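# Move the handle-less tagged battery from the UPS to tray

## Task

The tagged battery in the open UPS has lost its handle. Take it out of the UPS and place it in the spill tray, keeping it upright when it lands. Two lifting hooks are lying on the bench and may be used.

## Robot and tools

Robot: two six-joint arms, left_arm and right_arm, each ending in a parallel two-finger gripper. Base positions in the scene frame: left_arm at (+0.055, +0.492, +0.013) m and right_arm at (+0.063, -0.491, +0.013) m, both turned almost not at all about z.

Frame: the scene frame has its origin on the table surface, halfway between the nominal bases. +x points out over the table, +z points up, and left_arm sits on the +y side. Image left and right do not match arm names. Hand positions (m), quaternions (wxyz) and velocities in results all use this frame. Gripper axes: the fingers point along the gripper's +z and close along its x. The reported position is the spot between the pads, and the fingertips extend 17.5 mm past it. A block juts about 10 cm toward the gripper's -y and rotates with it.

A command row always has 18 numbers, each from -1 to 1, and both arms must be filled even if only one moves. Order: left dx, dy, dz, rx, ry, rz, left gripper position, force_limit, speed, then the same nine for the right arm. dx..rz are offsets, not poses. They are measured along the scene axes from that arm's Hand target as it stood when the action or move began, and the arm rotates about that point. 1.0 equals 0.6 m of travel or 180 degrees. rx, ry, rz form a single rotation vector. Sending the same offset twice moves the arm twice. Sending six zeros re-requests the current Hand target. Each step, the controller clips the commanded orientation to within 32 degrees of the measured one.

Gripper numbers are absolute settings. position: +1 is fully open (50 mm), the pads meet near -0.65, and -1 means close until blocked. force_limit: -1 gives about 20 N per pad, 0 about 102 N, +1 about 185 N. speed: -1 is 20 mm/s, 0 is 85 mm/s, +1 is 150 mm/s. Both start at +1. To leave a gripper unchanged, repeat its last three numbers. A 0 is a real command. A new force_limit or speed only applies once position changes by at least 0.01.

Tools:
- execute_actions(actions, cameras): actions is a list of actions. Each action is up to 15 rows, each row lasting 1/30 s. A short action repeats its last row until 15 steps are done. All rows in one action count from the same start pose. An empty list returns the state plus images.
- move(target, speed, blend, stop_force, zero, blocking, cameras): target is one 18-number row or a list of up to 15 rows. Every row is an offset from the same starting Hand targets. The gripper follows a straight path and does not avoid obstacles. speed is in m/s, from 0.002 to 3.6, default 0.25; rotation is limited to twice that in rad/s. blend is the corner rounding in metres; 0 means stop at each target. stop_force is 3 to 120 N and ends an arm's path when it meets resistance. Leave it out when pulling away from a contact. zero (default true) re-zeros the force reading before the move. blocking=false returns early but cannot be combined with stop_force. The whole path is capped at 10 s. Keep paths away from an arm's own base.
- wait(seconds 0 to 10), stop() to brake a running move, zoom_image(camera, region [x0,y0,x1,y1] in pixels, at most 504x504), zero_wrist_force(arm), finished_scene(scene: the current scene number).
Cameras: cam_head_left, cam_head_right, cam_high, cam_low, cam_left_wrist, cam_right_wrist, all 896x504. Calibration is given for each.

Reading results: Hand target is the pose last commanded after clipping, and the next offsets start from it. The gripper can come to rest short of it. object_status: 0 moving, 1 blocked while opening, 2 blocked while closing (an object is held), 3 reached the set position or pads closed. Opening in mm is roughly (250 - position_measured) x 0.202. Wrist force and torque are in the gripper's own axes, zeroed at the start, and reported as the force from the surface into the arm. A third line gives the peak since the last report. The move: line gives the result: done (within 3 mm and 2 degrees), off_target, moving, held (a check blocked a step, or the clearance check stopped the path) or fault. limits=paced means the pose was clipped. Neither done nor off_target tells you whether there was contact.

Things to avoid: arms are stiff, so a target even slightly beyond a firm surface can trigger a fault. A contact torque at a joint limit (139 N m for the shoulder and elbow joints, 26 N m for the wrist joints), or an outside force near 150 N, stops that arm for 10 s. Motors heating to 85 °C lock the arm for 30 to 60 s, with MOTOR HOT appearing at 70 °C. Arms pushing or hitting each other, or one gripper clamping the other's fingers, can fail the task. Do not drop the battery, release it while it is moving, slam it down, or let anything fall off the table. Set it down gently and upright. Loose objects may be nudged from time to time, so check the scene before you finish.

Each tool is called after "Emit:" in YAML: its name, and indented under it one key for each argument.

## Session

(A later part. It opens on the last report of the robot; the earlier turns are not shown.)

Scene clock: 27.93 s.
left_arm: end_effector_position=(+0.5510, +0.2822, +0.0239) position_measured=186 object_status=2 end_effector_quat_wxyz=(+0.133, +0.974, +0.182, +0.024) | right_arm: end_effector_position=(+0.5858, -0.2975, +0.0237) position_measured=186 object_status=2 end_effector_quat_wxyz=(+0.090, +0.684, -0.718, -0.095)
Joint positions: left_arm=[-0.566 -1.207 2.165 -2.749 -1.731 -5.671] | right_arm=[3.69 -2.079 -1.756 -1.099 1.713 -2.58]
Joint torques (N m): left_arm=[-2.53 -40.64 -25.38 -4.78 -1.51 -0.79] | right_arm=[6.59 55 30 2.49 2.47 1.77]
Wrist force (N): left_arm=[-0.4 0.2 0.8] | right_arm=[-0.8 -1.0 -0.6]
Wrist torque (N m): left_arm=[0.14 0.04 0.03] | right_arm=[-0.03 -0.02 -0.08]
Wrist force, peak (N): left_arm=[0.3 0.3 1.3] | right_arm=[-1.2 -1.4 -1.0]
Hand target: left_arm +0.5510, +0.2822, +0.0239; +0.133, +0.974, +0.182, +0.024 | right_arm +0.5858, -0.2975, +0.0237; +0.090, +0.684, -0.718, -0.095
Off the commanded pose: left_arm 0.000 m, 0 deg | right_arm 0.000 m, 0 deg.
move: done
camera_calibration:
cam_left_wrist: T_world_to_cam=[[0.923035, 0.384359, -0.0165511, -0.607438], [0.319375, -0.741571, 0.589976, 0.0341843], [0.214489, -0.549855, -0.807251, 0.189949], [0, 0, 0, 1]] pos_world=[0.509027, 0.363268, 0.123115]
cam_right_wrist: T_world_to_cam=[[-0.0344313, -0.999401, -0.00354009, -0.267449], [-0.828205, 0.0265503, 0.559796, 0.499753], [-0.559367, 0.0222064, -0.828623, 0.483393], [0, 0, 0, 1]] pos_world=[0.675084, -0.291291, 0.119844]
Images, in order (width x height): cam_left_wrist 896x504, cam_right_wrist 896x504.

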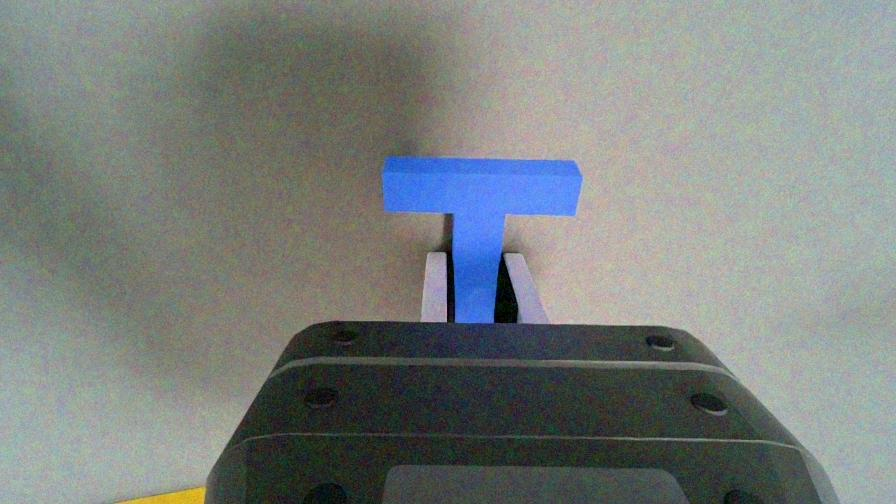

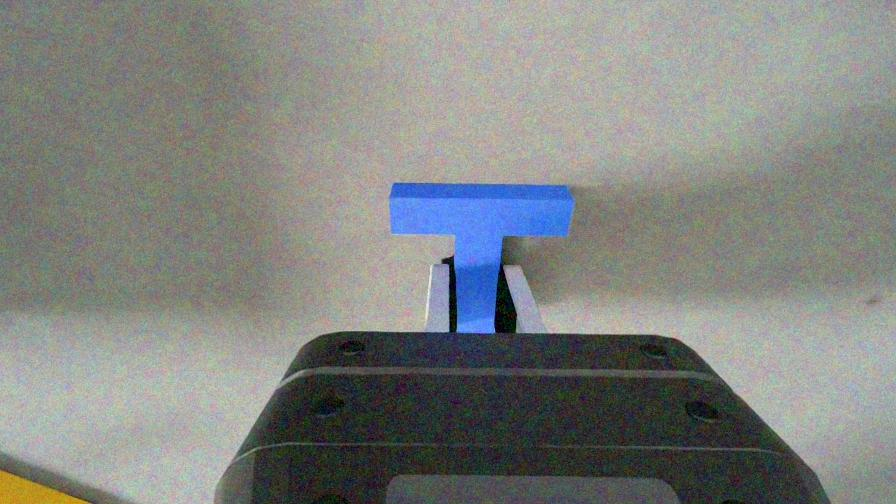

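Emit:
move:
  target:
    - [0,0,0.15,0,0,0,-1,-0.5,-0.5,0,0,0.15,0,0,0,-1,-0.5,-0.5]
    - [0.04,0.03,0.4,0,0,-0.573,-1,-0.5,-0.5,0.01,-0.03,0.4,0,0,0.244,-1,-0.5,-0.5]
    - [0.082,-0.0,0.527,0,0,0.854,-1,-0.5,-0.5,0.024,-0.03,0.527,0,0,0.487,-1,-0.5,-0.5]
  blend: [0.02,0.03,0]
  speed: 0.5

Emit:
move:
  target: [0,-0.104,0,-0.498,0.0445,0,-1,-0.5,-0.5,0,0.13,0,0.498,-0.0445,0,-1,-0.5,-0.5]
  speed: 0.4
  cameras: ["all"]

Scene clock: 34.33 s.
left_arm: end_effector_position=(+0.6001, +0.2822, +0.3401) position_measured=186 object_status=2 end_effector_quat_wxyz=(+0.007, +0.044, +0.990, +0.136) | right_arm: end_effector_position=(+0.6002, -0.3155, +0.3400) position_measured=186 object_status=2 end_effector_quat_wxyz=(+0.131, +0.990, -0.044, -0.006)
Joint positions: left_arm=[-0.695 -1.331 1.287 -1.369 -1.348 -2.199] | right_arm=[3.807 -1.785 -1.313 -1.793 1.377 -3.96]
Joint torques (N m): left_arm=[10.22 -25.16 -34.55 -0.54 -1.75 1.37] | right_arm=[-7.2 31.48 20.43 3.94 1.96 0.98]
Wrist force (N): left_arm=[-0.1 0.1 1.4] | right_arm=[-1.0 -1.6 -0.4]
Wrist torque (N m): left_arm=[0.15 -0.01 0.18] | right_arm=[-0.11 0.02 -0.07]
Wrist force, peak (N): left_arm=[-0.3 -1.3 5.3] | right_arm=[-1.0 -2.9 3.7]
Hand target: left_arm +0.6002, +0.2822, +0.3401; +0.007, +0.044, +0.990, +0.135 | right_arm +0.6002, -0.3155, +0.3399; +0.131, +0.990, -0.044, -0.006
Off the commanded pose: left_arm 0.000 m, 0 deg | right_arm 0.000 m, 0 deg.
move: done

Scene clock: 36.93 s.
left_arm: end_effector_position=(+0.6002, +0.2199, +0.3400) position_measured=186 object_status=2 end_effector_quat_wxyz=(-0.026, +0.035, +0.796, -0.604) | right_arm: end_effector_position=(+0.6002, -0.2376, +0.3399) position_measured=186 object_status=2 end_effector_quat_wxyz=(-0.608, +0.793, -0.035, +0.027)
Joint positions: left_arm=[-0.273 -1.223 1.822 -2.765 -2.811 -2.192] | right_arm=[3.431 -1.894 -1.939 0.039 2.7 -3.746]
Joint torques (N m): left_arm=[-11.68 -43.16 -22.61 -4.86 -4.4 -0.83] | right_arm=[10.39 36.56 15.13 4.27 3.85 1.12]
Wrist force (N): left_arm=[0.4 1.1 -0.7] | right_arm=[0.1 2.2 -3.2]
Wrist torque (N m): left_arm=[-0.37 -0.33 -0.66] | right_arm=[0.17 -0.17 -0.08]
Wrist force, peak (N): left_arm=[-0.2 2.0 -0.2] | right_arm=[0.2 3.4 -2.5]
Hand target: left_arm +0.6002, +0.2198, +0.3401; -0.026, +0.035, +0.796, -0.604 | right_arm +0.6002, -0.2375, +0.3399; -0.608, +0.793, -0.035, +0.027
Off the commanded pose: left_arm 0.000 m, 0 deg | right_arm 0.000 m, 0 deg.
move: done
camera_calibration:
cam_left_wrist: T_world_to_cam=[[-0.997056, 0.072415, 0.0252221, 0.583155], [0.022475, 0.590446, -0.806765, 0.145997], [-0.0733141, -0.803822, -0.590335, 0.555059], [0, 0, 0, 1]] pos_world=[0.618851, 0.317736, 0.430747]
cam_right_wrist: T_world_to_cam=[[0.996239, -0.0855128, 0.014014, -0.61343], [-0.0363115, -0.558811, -0.8285, 0.190619], [0.0786785, 0.824874, -0.559814, 0.468498], [0, 0, 0, 1]] pos_world=[0.581184, -0.332388, 0.428796]

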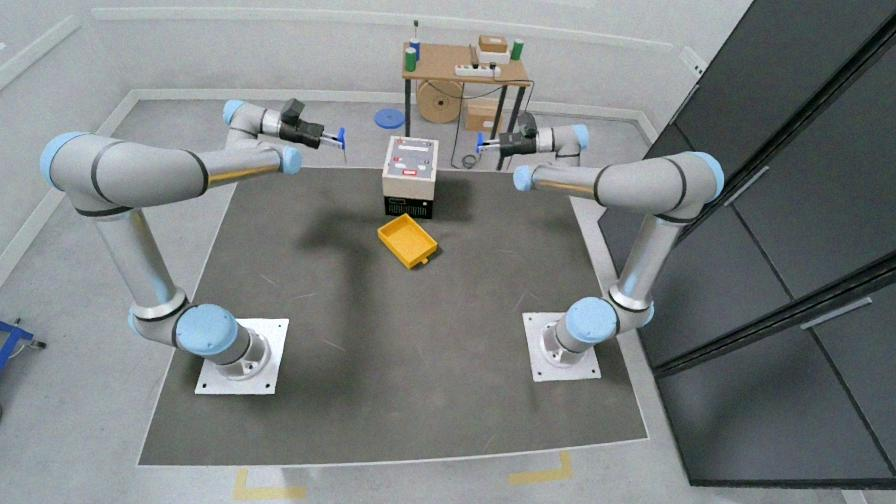

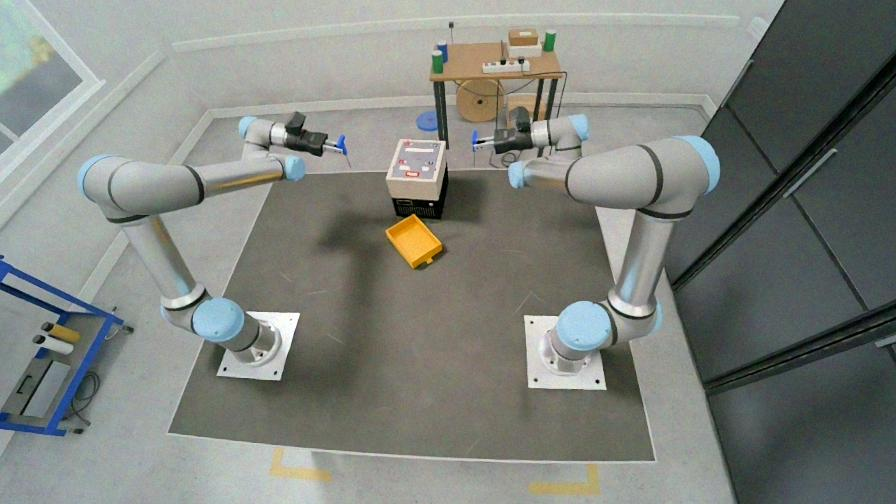

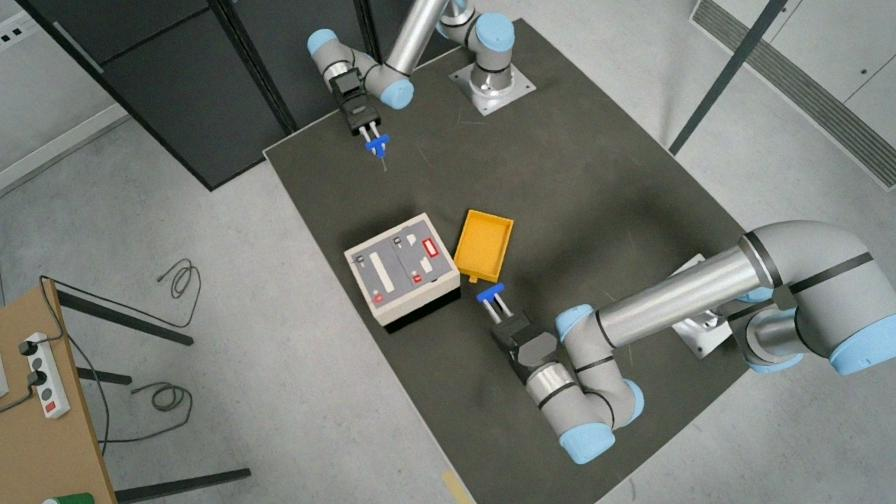

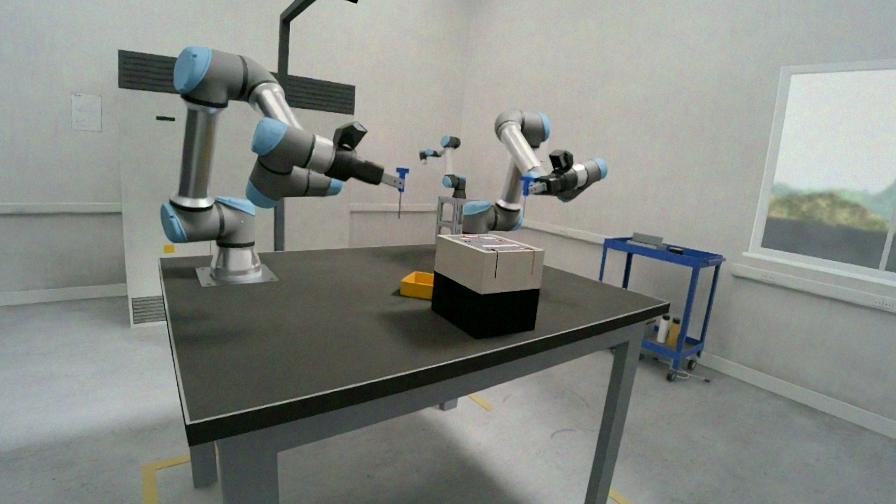

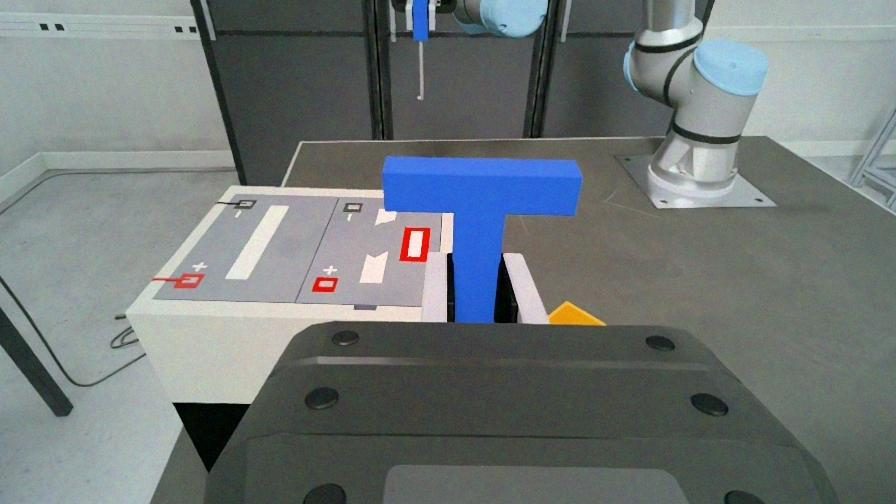

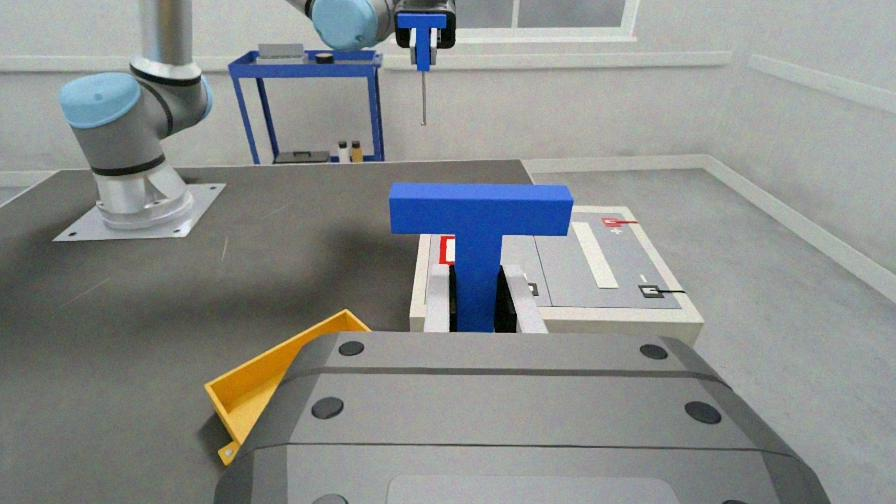

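Emit:
move:
  target: [-0.1,0.0,0.083,0,0,0,-1,-0.5,-0.5,0.053,0.228,-0.033,0,0,0,-1,-0.5,-0.5]
  cameras: ["cam_high","cam_low","cam_left_wrist","cam_right_wrist"]

Emit:
zoom_image:
  camera: "cam_left_wrist"
  region: [200, 100, 450, 260]

Emit:
zoom_image:
  camera: "cam_high"
  region: [340, 150, 480, 290]

Scene clock: 39.57 s.
left_arm: end_effector_position=(+0.5402, +0.2198, +0.3898) position_measured=186 object_status=2 end_effector_quat_wxyz=(-0.026, +0.035, +0.796, -0.604) | right_arm: end_effector_position=(+0.6320, -0.1008, +0.3201) position_measured=186 object_status=2 end_effector_quat_wxyz=(-0.608, +0.793, -0.035, +0.027)
Joint positions: left_arm=[-0.307 -1.401 1.926 -2.768 -2.791 -2.273] | right_arm=[3.652 -2.07 -1.765 0.237 2.511 -3.519]
Joint torques (N m): left_arm=[11.21 -34.09 -32.16 -5.25 -4.48 1.3] | right_arm=[1.46 42.9 21.31 1.29 1.49 -1.6]
Wrist force (N): left_arm=[0.1 0.7 -0.6] | right_arm=[0.1 2.2 -2.4]
Wrist torque (N m): left_arm=[-0.43 -0.28 -0.65] | right_arm=[0.15 -0.16 -0.08]
Wrist force, peak (N): left_arm=[-1.1 2.1 -0.6] | right_arm=[-0.1 2.7 -5.8]
Hand target: left_arm +0.5402, +0.2198, +0.3899; -0.026, +0.035, +0.796, -0.604 | right_arm +0.6320, -0.1007, +0.3201; -0.608, +0.793, -0.035, +0.027
Off the commanded pose: left_arm 0.000 m, 0 deg | right_arm 0.000 m, 0 deg.
move: done
camera_calibration:
cam_left_wrist: T_world_to_cam=[[-0.997041, 0.0725798, 0.0253416, 0.522065], [0.0224861, 0.590554, -0.806685, 0.1875], [-0.0735146, -0.803728, -0.590438, 0.580117], [0, 0, 0, 1]] pos_world=[0.558951, 0.317636, 0.480547]
cam_right_wrist: T_world_to_cam=[[0.996251, -0.0854039, 0.0138077, -0.632937], [-0.0364104, -0.558694, -0.828574, 0.251926], [0.0784777, 0.824965, -0.559709, 0.342175], [0, 0, 0, 1]] pos_world=[0.612884, -0.195588, 0.408997]
Images, in order (width x height): cam_high 896x504, cam_low 896x504, cam_left_wrist 896x504, cam_right_wrist 896x504.

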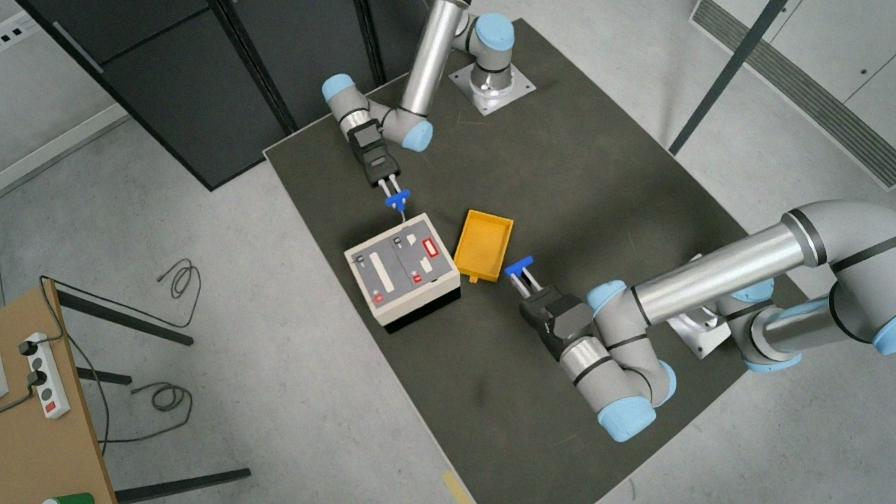

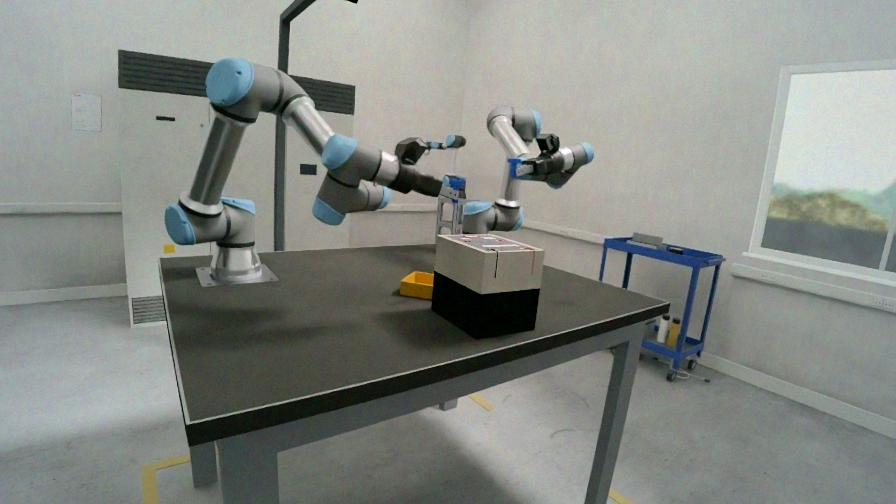

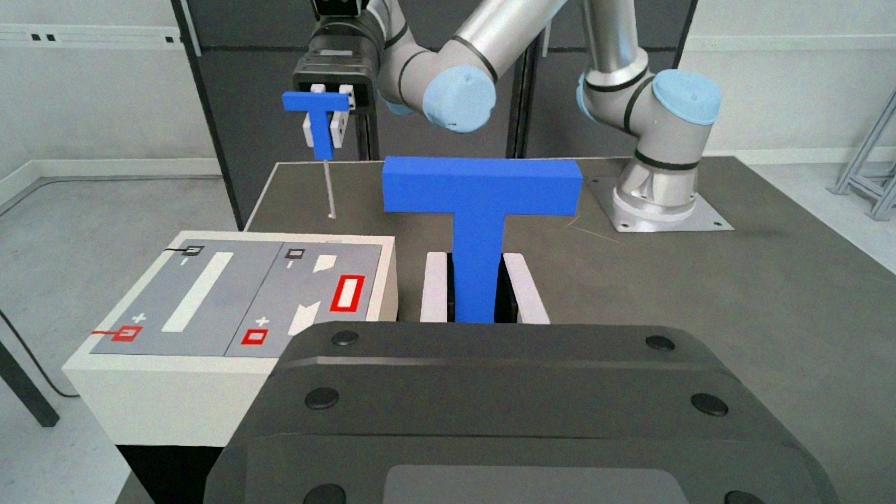

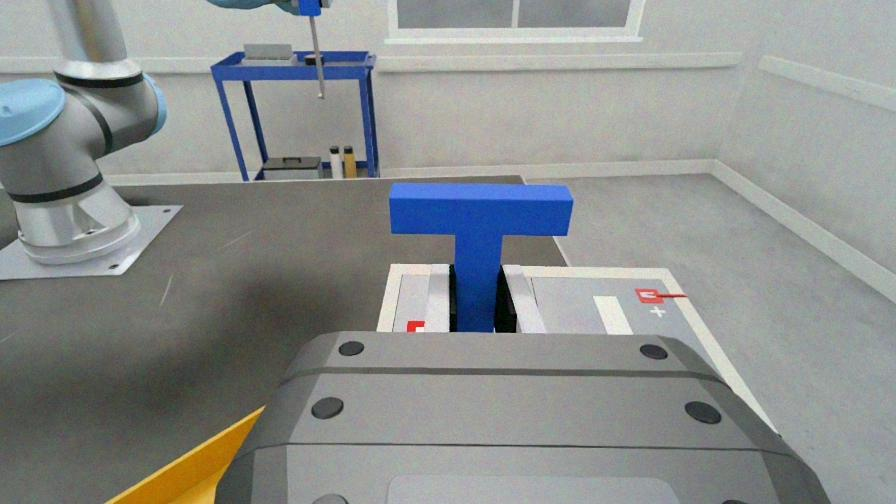

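Scaled by 2.016.

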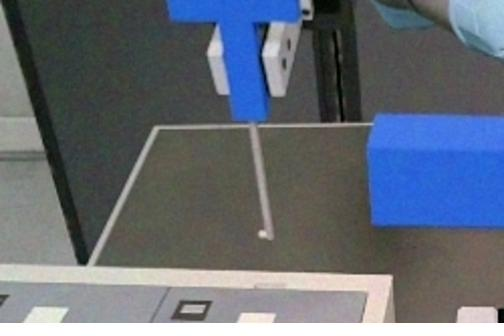

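Scaled by 3.600.

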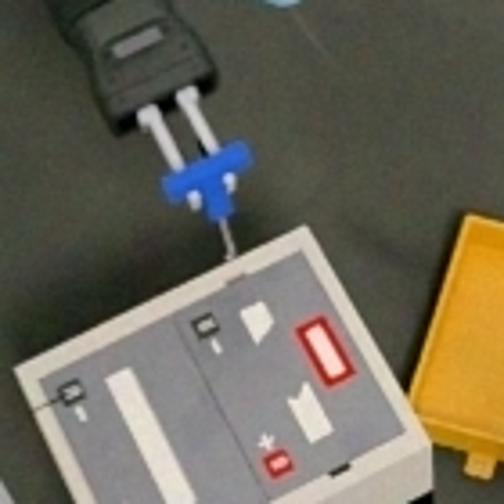

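Emit:
move:
  target: [0,0.0,0,0,0,0,-1,-0.5,-0.5,0.001,0.005,-0.03,0,0,0,-1,-0.5,-0.5]
  speed: 0.08
  stop_force: 8
  cameras: ["cam_high","cam_left_wrist"]

Emit:
zoom_image:
  camera: "cam_left_wrist"
  region: [290, 180, 390, 270]

Emit:
zoom_image:
  camera: "cam_high"
  region: [375, 190, 435, 250]

Scene clock: 42.47 s.
left_arm: end_effector_position=(+0.5402, +0.2198, +0.3899) position_measured=186 object_status=2 end_effector_quat_wxyz=(-0.026, +0.035, +0.796, -0.604) | right_arm: end_effector_position=(+0.6326, -0.0977, +0.3021) position_measured=186 object_status=2 end_effector_quat_wxyz=(-0.608, +0.793, -0.035, +0.027)
Joint positions: left_arm=[-0.307 -1.401 1.926 -2.768 -2.791 -2.273] | right_arm=[3.656 -2.101 -1.772 0.278 2.507 -3.516]
Joint torques (N m): left_arm=[10.04 -39.15 -32.12 -5.29 -4.37 -0.81] | right_arm=[-11.71 55.98 29.42 0.73 3.31 -1.32]
Wrist force (N): left_arm=[0.2 1.1 -0.3] | right_arm=[0.7 2.3 -2.6]
Wrist torque (N m): left_arm=[-0.38 -0.28 -0.65] | right_arm=[0.15 -0.24 -0.15]
Wrist force, peak (N): left_arm=[0.3 1.5 -1.1] | right_arm=[0.3 2.6 -3.0]
Hand target: left_arm +0.5402, +0.2198, +0.3899; -0.026, +0.035, +0.796, -0.604 | right_arm +0.6326, -0.0977, +0.3021; -0.608, +0.793, -0.035, +0.027
Off the commanded pose: left_arm 0.000 m, 0 deg | right_arm 0.000 m, 0 deg.
move: done
camera_calibration:
cam_left_wrist: T_world_to_cam=[[-0.997051, 0.0725337, 0.0250504, 0.522123], [0.0226728, 0.590317, -0.806853, 0.187635], [-0.0733117, -0.803906, -0.590221, 0.580008], [0, 0, 0, 1]] pos_world=[0.558851, 0.317636, 0.480647]
Images, in order (width x height): cam_high 896x504, cam_left_wrist 896x504.

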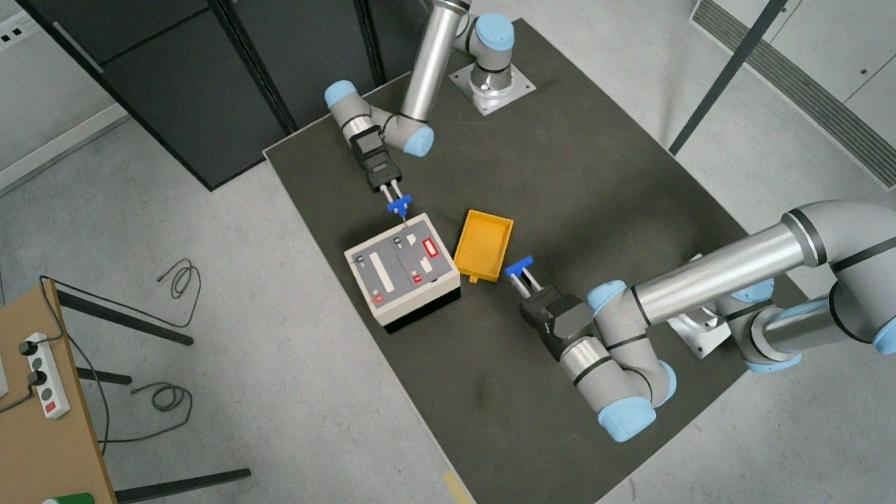

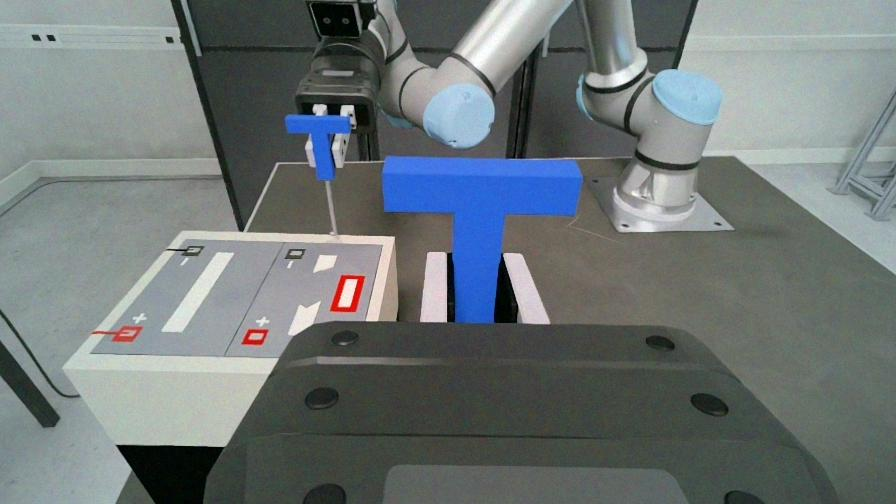

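Scaled by 5.040.

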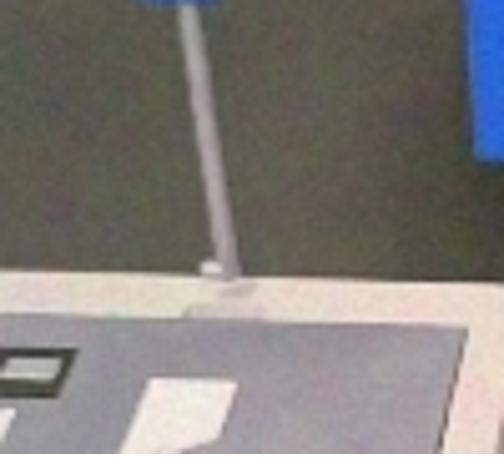

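Scaled by 8.400.

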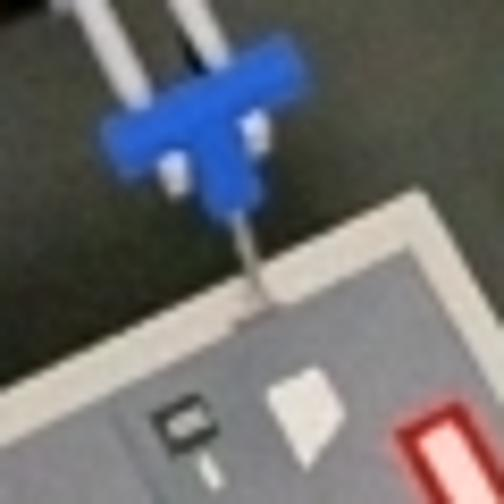

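Emit:
move:
  target: [0,0.0,0,0,0,0,-1,-0.5,-0.5,0.0,-0.001,-0.033,0,0,0,-1,-0.5,-0.5]
  speed: 0.02
  stop_force: 4
  cameras: ["cam_high","cam_left_wrist"]

Emit:
zoom_image:
  camera: "cam_left_wrist"
  region: [290, 180, 390, 270]

Emit:
zoom_image:
  camera: "cam_high"
  region: [375, 190, 435, 250]

Scene clock: 45.23 s.
left_arm: end_effector_position=(+0.5402, +0.2198, +0.3899) position_measured=186 object_status=2 end_effector_quat_wxyz=(-0.026, +0.035, +0.796, -0.604) | right_arm: end_effector_position=(+0.6326, -0.0981, +0.2928) position_measured=186 object_status=2 end_effector_quat_wxyz=(-0.608, +0.793, -0.035, +0.027)
Joint positions: left_arm=[-0.307 -1.401 1.926 -2.768 -2.791 -2.273] | right_arm=[3.656 -2.116 -1.778 0.299 2.508 -3.516]
Joint torques (N m): left_arm=[10.38 -38.03 -30.92 -5.16 -4.46 -0.7] | right_arm=[1.04 55.12 28.73 3.22 -2.1 0.37]
Wrist force (N): left_arm=[0.4 1.0 -0.6] | right_arm=[0.0 0.6 -3.0]
Wrist torque (N m): left_arm=[-0.40 -0.32 -0.65] | right_arm=[0.04 -0.21 -0.10]
Wrist force, peak (N): left_arm=[0.0 1.5 -1.0] | right_arm=[1.0 -16.6 -8.1]
Hand target: left_arm +0.5402, +0.2198, +0.3899; -0.026, +0.035, +0.796, -0.604 | right_arm +0.6326, -0.0980, +0.2928; -0.608, +0.793, -0.035, +0.027 (not the last commanded pose)
Off the commanded pose: left_arm 0.000 m, 0 deg | right_arm 0.010 m, 0 deg.
move: contact (right_arm)
camera_calibration:
cam_left_wrist: T_world_to_cam=[[-0.997051, 0.0725337, 0.0250504, 0.522123], [0.0226728, 0.590317, -0.806853, 0.187635], [-0.0733117, -0.803906, -0.590221, 0.580008], [0, 0, 0, 1]] pos_world=[0.558851, 0.317636, 0.480647]
Images, in order (width x height): cam_high 896x504, cam_left_wrist 896x504.

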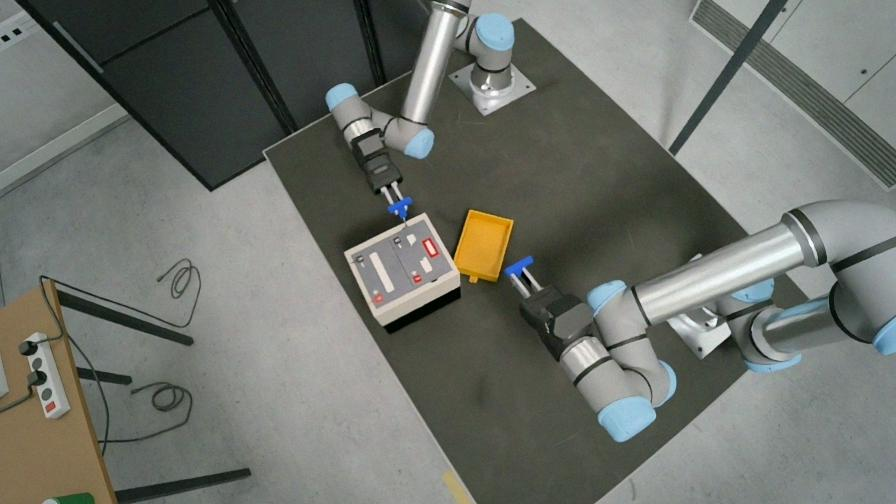

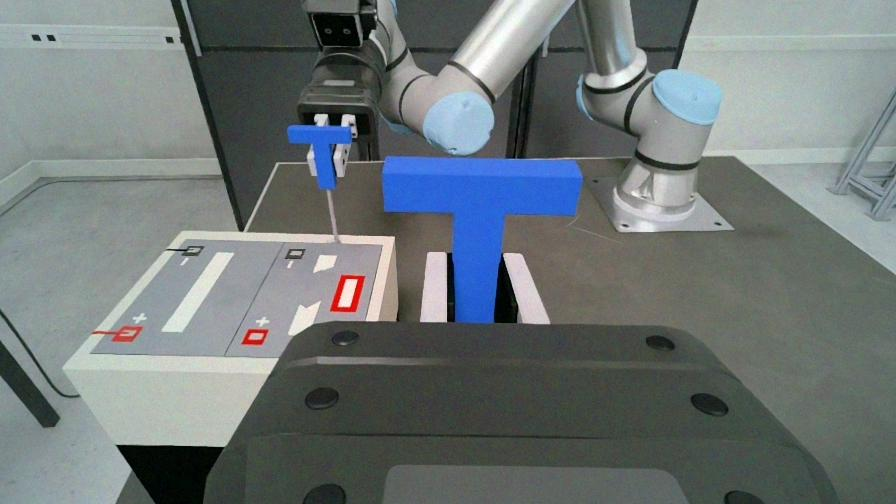

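Scaled by 5.040.

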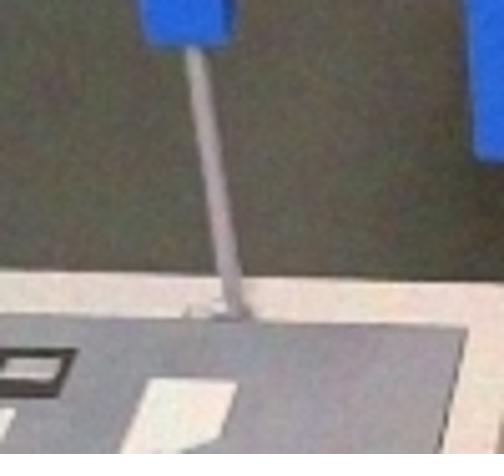

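Scaled by 8.400.

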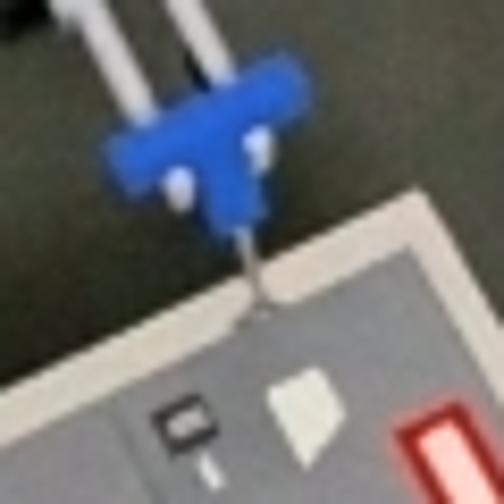

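Emit:
move:
  target:
    - [0,0.0,0,0,0,0,-1,-0.5,-0.5,0.0,0,0.003,0,0,0,-1,-0.5,-0.5]
    - [0,0.0,0,0,0,0,-1,-0.5,-0.5,0.0,-0.0038,0.003,0,0,0,-1,-0.5,-0.5]
  speed: 0.02

Emit:
move:
  target: [0,0.0,0,0,0,0,-1,-0.5,-0.5,0.0,0,-0.03,0,0,0,-1,-0.5,-0.5]
  speed: 0.02
  stop_force: 4
  cameras: ["cam_high","cam_left_wrist"]

Emit:
zoom_image:
  camera: "cam_left_wrist"
  region: [290, 180, 390, 270]

Scene clock: 46.70 s.
left_arm: end_effector_position=(+0.5402, +0.2198, +0.3899) position_measured=186 object_status=2 end_effector_quat_wxyz=(-0.026, +0.035, +0.796, -0.604) | right_arm: end_effector_position=(+0.6326, -0.1004, +0.2947) position_measured=186 object_status=2 end_effector_quat_wxyz=(-0.608, +0.793, -0.035, +0.027)
Joint positions: left_arm=[-0.307 -1.401 1.926 -2.768 -2.791 -2.273] | right_arm=[3.652 -2.111 -1.78 0.294 2.511 -3.519]
Joint torques (N m): left_arm=[10.42 -38.04 -30.12 -5.29 -4.19 -0.66] | right_arm=[3.93 45.54 17.26 1.68 0.76 -0.84]
Wrist force (N): left_arm=[0.3 1.1 -0.7] | right_arm=[0.5 2.0 -2.5]
Wrist torque (N m): left_arm=[-0.38 -0.31 -0.65] | right_arm=[0.13 -0.22 -0.07]
Wrist force, peak (N): left_arm=[0.1 1.4 -0.8] | right_arm=[0.3 1.6 -3.1]
Hand target: left_arm +0.5402, +0.2198, +0.3899; -0.026, +0.035, +0.796, -0.604 | right_arm +0.6326, -0.1003, +0.2946; -0.608, +0.793, -0.035, +0.027
Off the commanded pose: left_arm 0.000 m, 0 deg | right_arm 0.000 m, 0 deg.
move: done

Scene clock: 48.73 s.
left_arm: end_effector_position=(+0.5402, +0.2198, +0.3899) position_measured=186 object_status=2 end_effector_quat_wxyz=(-0.026, +0.035, +0.796, -0.604) | right_arm: end_effector_position=(+0.6326, -0.1003, +0.2766) position_measured=186 object_status=2 end_effector_quat_wxyz=(-0.608, +0.793, -0.035, +0.027)
Joint positions: left_arm=[-0.307 -1.401 1.926 -2.768 -2.791 -2.273] | right_arm=[3.652 -2.142 -1.789 0.334 2.511 -3.519]
Joint torques (N m): left_arm=[10.59 -37.36 -30.96 -5.16 -4.15 -0.68] | right_arm=[11.44 57.24 27.9 0.75 -1.95 1.67]
Wrist force (N): left_arm=[0.6 1.0 -0.5] | right_arm=[0.1 1.7 -2.5]
Wrist torque (N m): left_arm=[-0.38 -0.37 -0.66] | right_arm=[0.07 -0.15 -0.08]
Wrist force, peak (N): left_arm=[-0.1 1.6 -0.7] | right_arm=[0.6 2.0 -3.1]
Hand target: left_arm +0.5402, +0.2198, +0.3899; -0.026, +0.035, +0.796, -0.604 | right_arm +0.6326, -0.1003, +0.2766; -0.608, +0.793, -0.035, +0.027
Off the commanded pose: left_arm 0.000 m, 0 deg | right_arm 0.000 m, 0 deg.
move: done
camera_calibration:
cam_left_wrist: T_world_to_cam=[[-0.997051, 0.0725337, 0.0250504, 0.522123], [0.0226728, 0.590317, -0.806853, 0.187635], [-0.0733117, -0.803906, -0.590221, 0.580008], [0, 0, 0, 1]] pos_world=[0.558851, 0.317636, 0.480647]
Images, in order (width x height): cam_high 896x504, cam_left_wrist 896x504.

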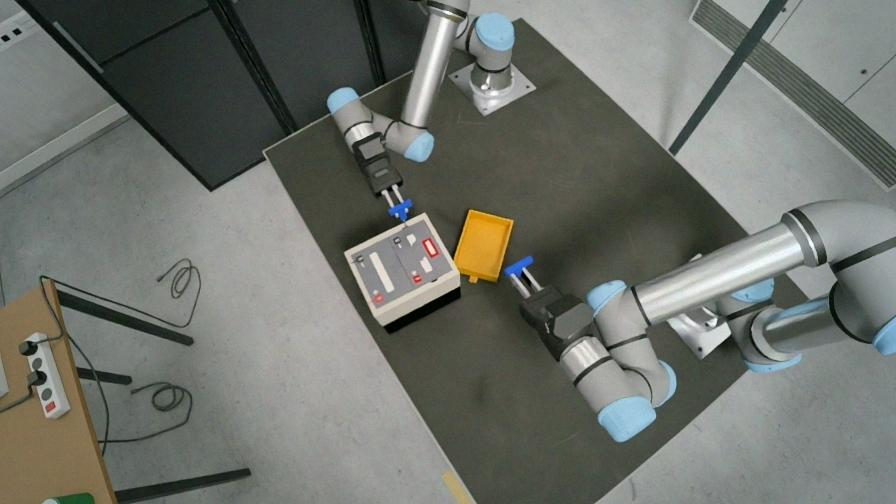

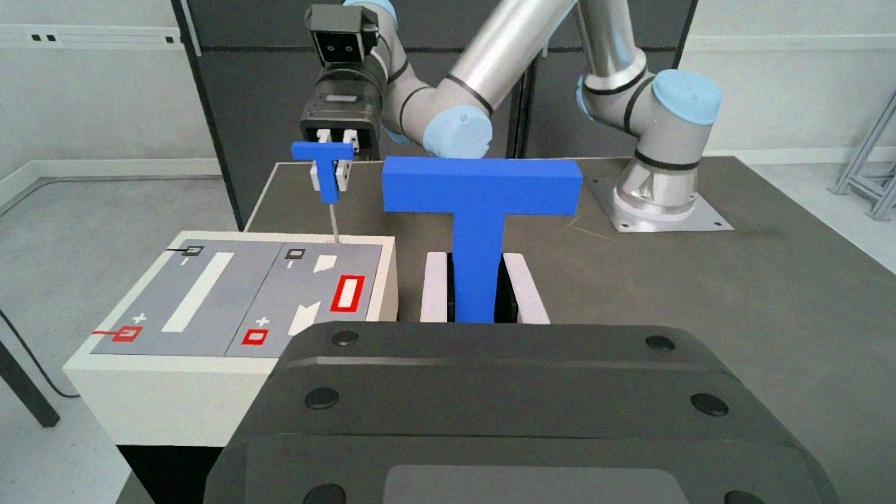

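Scaled by 5.040.

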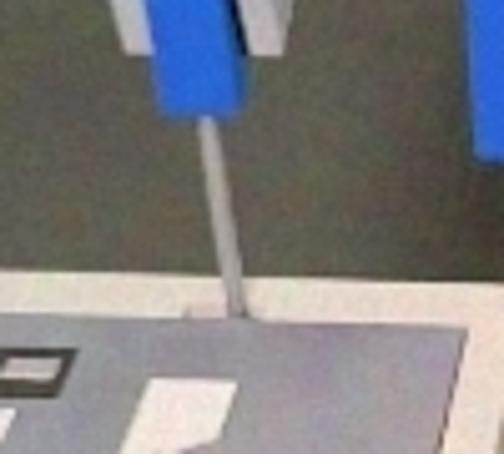

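Emit:
move:
  target: [0,0.0,0,0,0,0,-1,-0.5,-0.5,0.0,0,-0.069,0,0,0,-1,-0.5,-0.5]
  speed: 0.03
  stop_force: 4
  cameras: ["cam_left_wrist","cam_right_wrist"]

Emit:
zoom_image:
  camera: "cam_left_wrist"
  region: [290, 180, 390, 270]

Scene clock: 51.10 s.
left_arm: end_effector_position=(+0.5402, +0.2198, +0.3899) position_measured=186 object_status=2 end_effector_quat_wxyz=(-0.026, +0.035, +0.796, -0.604) | right_arm: end_effector_position=(+0.6326, -0.1003, +0.2558) position_measured=186 object_status=2 end_effector_quat_wxyz=(-0.608, +0.793, -0.035, +0.027)
Joint positions: left_arm=[-0.307 -1.401 1.926 -2.768 -2.791 -2.273] | right_arm=[3.652 -2.178 -1.798 0.379 2.511 -3.519]
Joint torques (N m): left_arm=[9.85 -36.66 -30.11 -5.24 -4.16 -0.72] | right_arm=[9.64 39.67 27.35 4.07 -1.88 -1.4]
Wrist force (N): left_arm=[0.1 1.2 -0.9] | right_arm=[0.3 0.2 -2.8]
Wrist torque (N m): left_arm=[-0.36 -0.27 -0.66] | right_arm=[0.07 -0.29 -0.04]
Wrist force, peak (N): left_arm=[0.1 1.4 -0.8] | right_arm=[-0.1 -30.7 -11.6]
Hand target: left_arm +0.5402, +0.2198, +0.3899; -0.026, +0.035, +0.796, -0.604 | right_arm +0.6326, -0.1003, +0.2558; -0.608, +0.793, -0.035, +0.027 (not the last commanded pose)
Off the commanded pose: left_arm 0.000 m, 0 deg | right_arm 0.021 m, 0 deg.
move: contact (right_arm)
camera_calibration:
cam_left_wrist: T_world_to_cam=[[-0.997051, 0.0725337, 0.0250504, 0.522123], [0.0226728, 0.590317, -0.806853, 0.187635], [-0.0733117, -0.803906, -0.590221, 0.580008], [0, 0, 0, 1]] pos_world=[0.558851, 0.317636, 0.480647]
cam_right_wrist: T_world_to_cam=[[0.996246, -0.085431, 0.0139576, -0.632758], [-0.0363125, -0.558814, -0.828498, 0.198843], [0.078579, 0.824881, -0.559819, 0.305677], [0, 0, 0, 1]] pos_world=[0.613584, -0.195088, 0.344697]
Images, in order (width x height): cam_left_wrist 896x504, cam_right_wrist 896x504.

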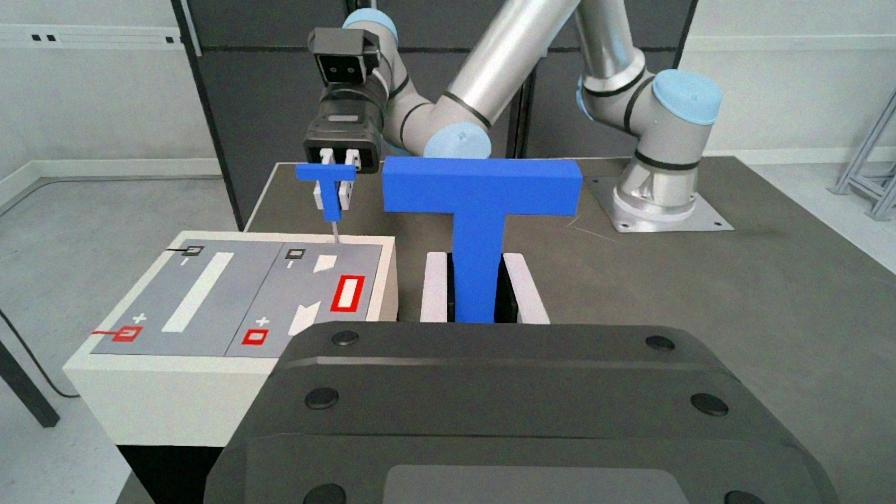

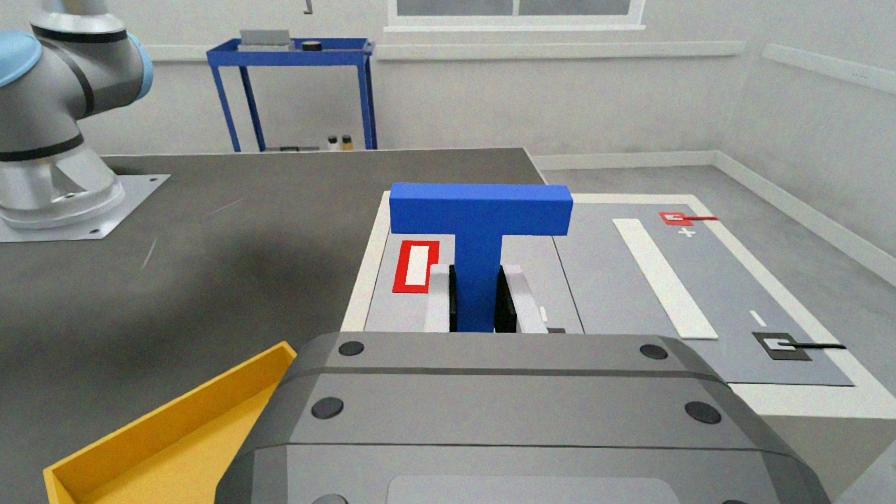

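Scaled by 5.040.

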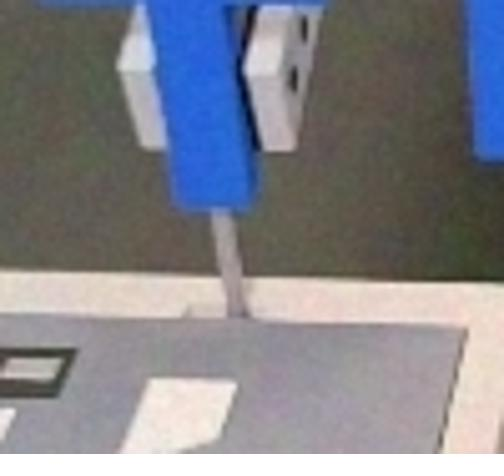

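Emit:
move:
  target:
    - [0,0.0,0,0,0,0,-1,-0.5,-0.5,0.0,0,0.007,0,0,0,-1,-0.5,-0.5]
    - [0,0.0,0,0,0,0,-1,-0.5,-0.5,-0.030,0.0027,0.0,-0.0085,-0.095,0,-1,-0.5,-0.5]
  speed: 0.04
  cameras: ["cam_left_wrist","cam_right_wrist"]

Emit:
zoom_image:
  camera: "cam_left_wrist"
  region: [290, 180, 390, 270]

Scene clock: 57.63 s.
left_arm: end_effector_position=(+0.5402, +0.2198, +0.3899) position_measured=186 object_status=2 end_effector_quat_wxyz=(-0.026, +0.035, +0.796, -0.604) | right_arm: end_effector_position=(+0.6146, -0.0987, +0.2558) position_measured=186 object_status=2 end_effector_quat_wxyz=(-0.596, +0.788, +0.056, +0.145)
Joint positions: left_arm=[-0.307 -1.401 1.926 -2.768 -2.791 -2.273] | right_arm=[3.693 -2.142 -1.891 0.513 2.405 -3.738]
Joint torques (N m): left_arm=[9.51 -35.81 -28.41 -5.21 -3.95 -0.72] | right_arm=[5.99 50.75 19.16 1.6 4.29 1.51]
Wrist force (N): left_arm=[0.0 1.2 -0.9] | right_arm=[6.8 2.0 -1.5]
Wrist torque (N m): left_arm=[-0.36 -0.26 -0.65] | right_arm=[0.01 -0.36 0.34]
Wrist force, peak (N): left_arm=[-0.1 1.4 -1.1] | right_arm=[6.9 2.3 -1.5]
Hand target: left_arm +0.5402, +0.2198, +0.3899; -0.026, +0.035, +0.796, -0.604 | right_arm +0.6146, -0.0987, +0.2558; -0.596, +0.788, +0.056, +0.145
Off the commanded pose: left_arm 0.000 m, 0 deg | right_arm 0.000 m, 0 deg.
move: done
camera_calibration:
cam_left_wrist: T_world_to_cam=[[-0.997051, 0.0725337, 0.0250504, 0.522123], [0.0226728, 0.590317, -0.806853, 0.187635], [-0.0733117, -0.803906, -0.590221, 0.580008], [0, 0, 0, 1]] pos_world=[0.558851, 0.317636, 0.480647]
cam_right_wrist: T_world_to_cam=[[0.947603, -0.081289, 0.308935, -0.659822], [0.206878, -0.580736, -0.787367, 0.0368823], [0.243414, 0.810023, -0.53349, 0.196282], [0, 0, 0, 1]] pos_world=[0.569841, -0.191211, 0.337597]
Images, in order (width x height): cam_left_wrist 896x504, cam_right_wrist 896x504.

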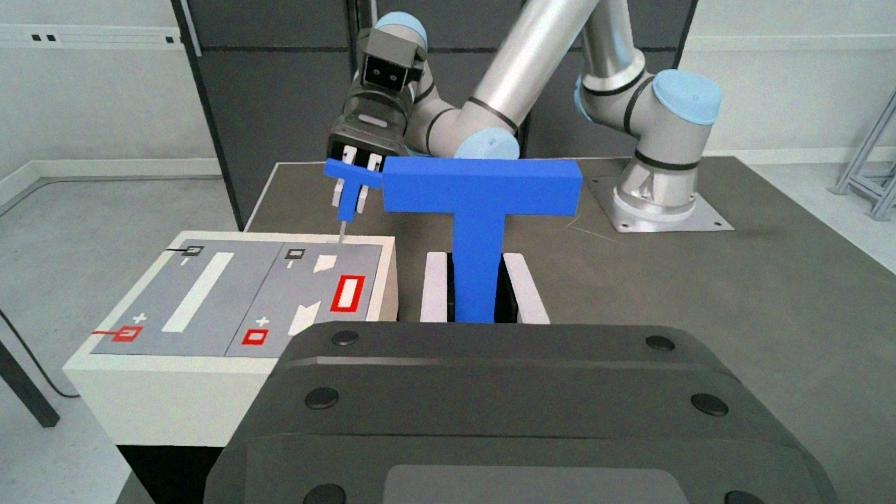

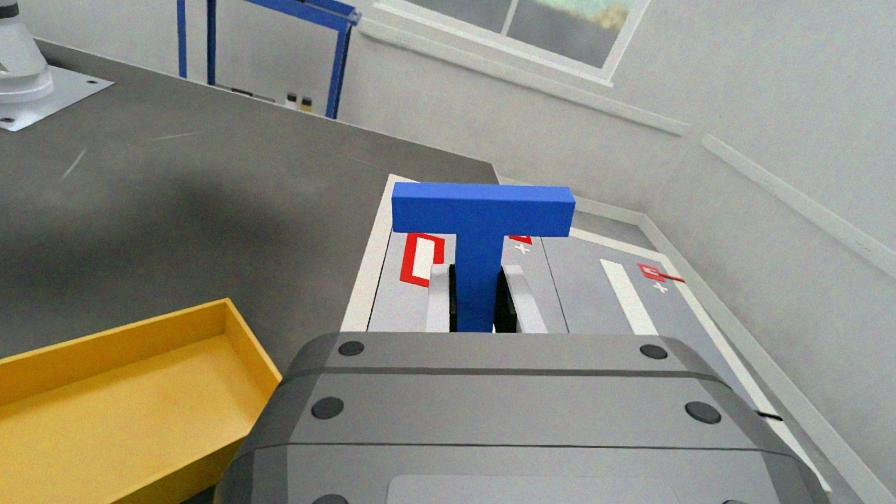

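Scaled by 5.040.

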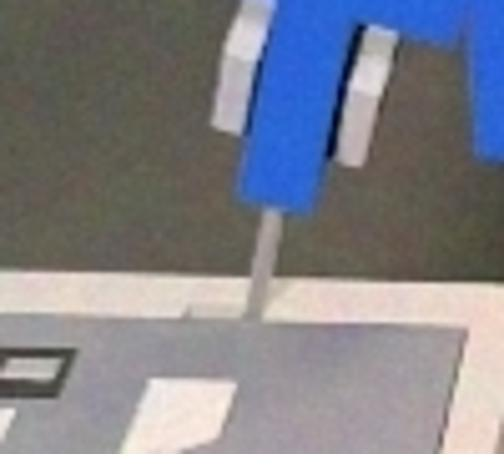

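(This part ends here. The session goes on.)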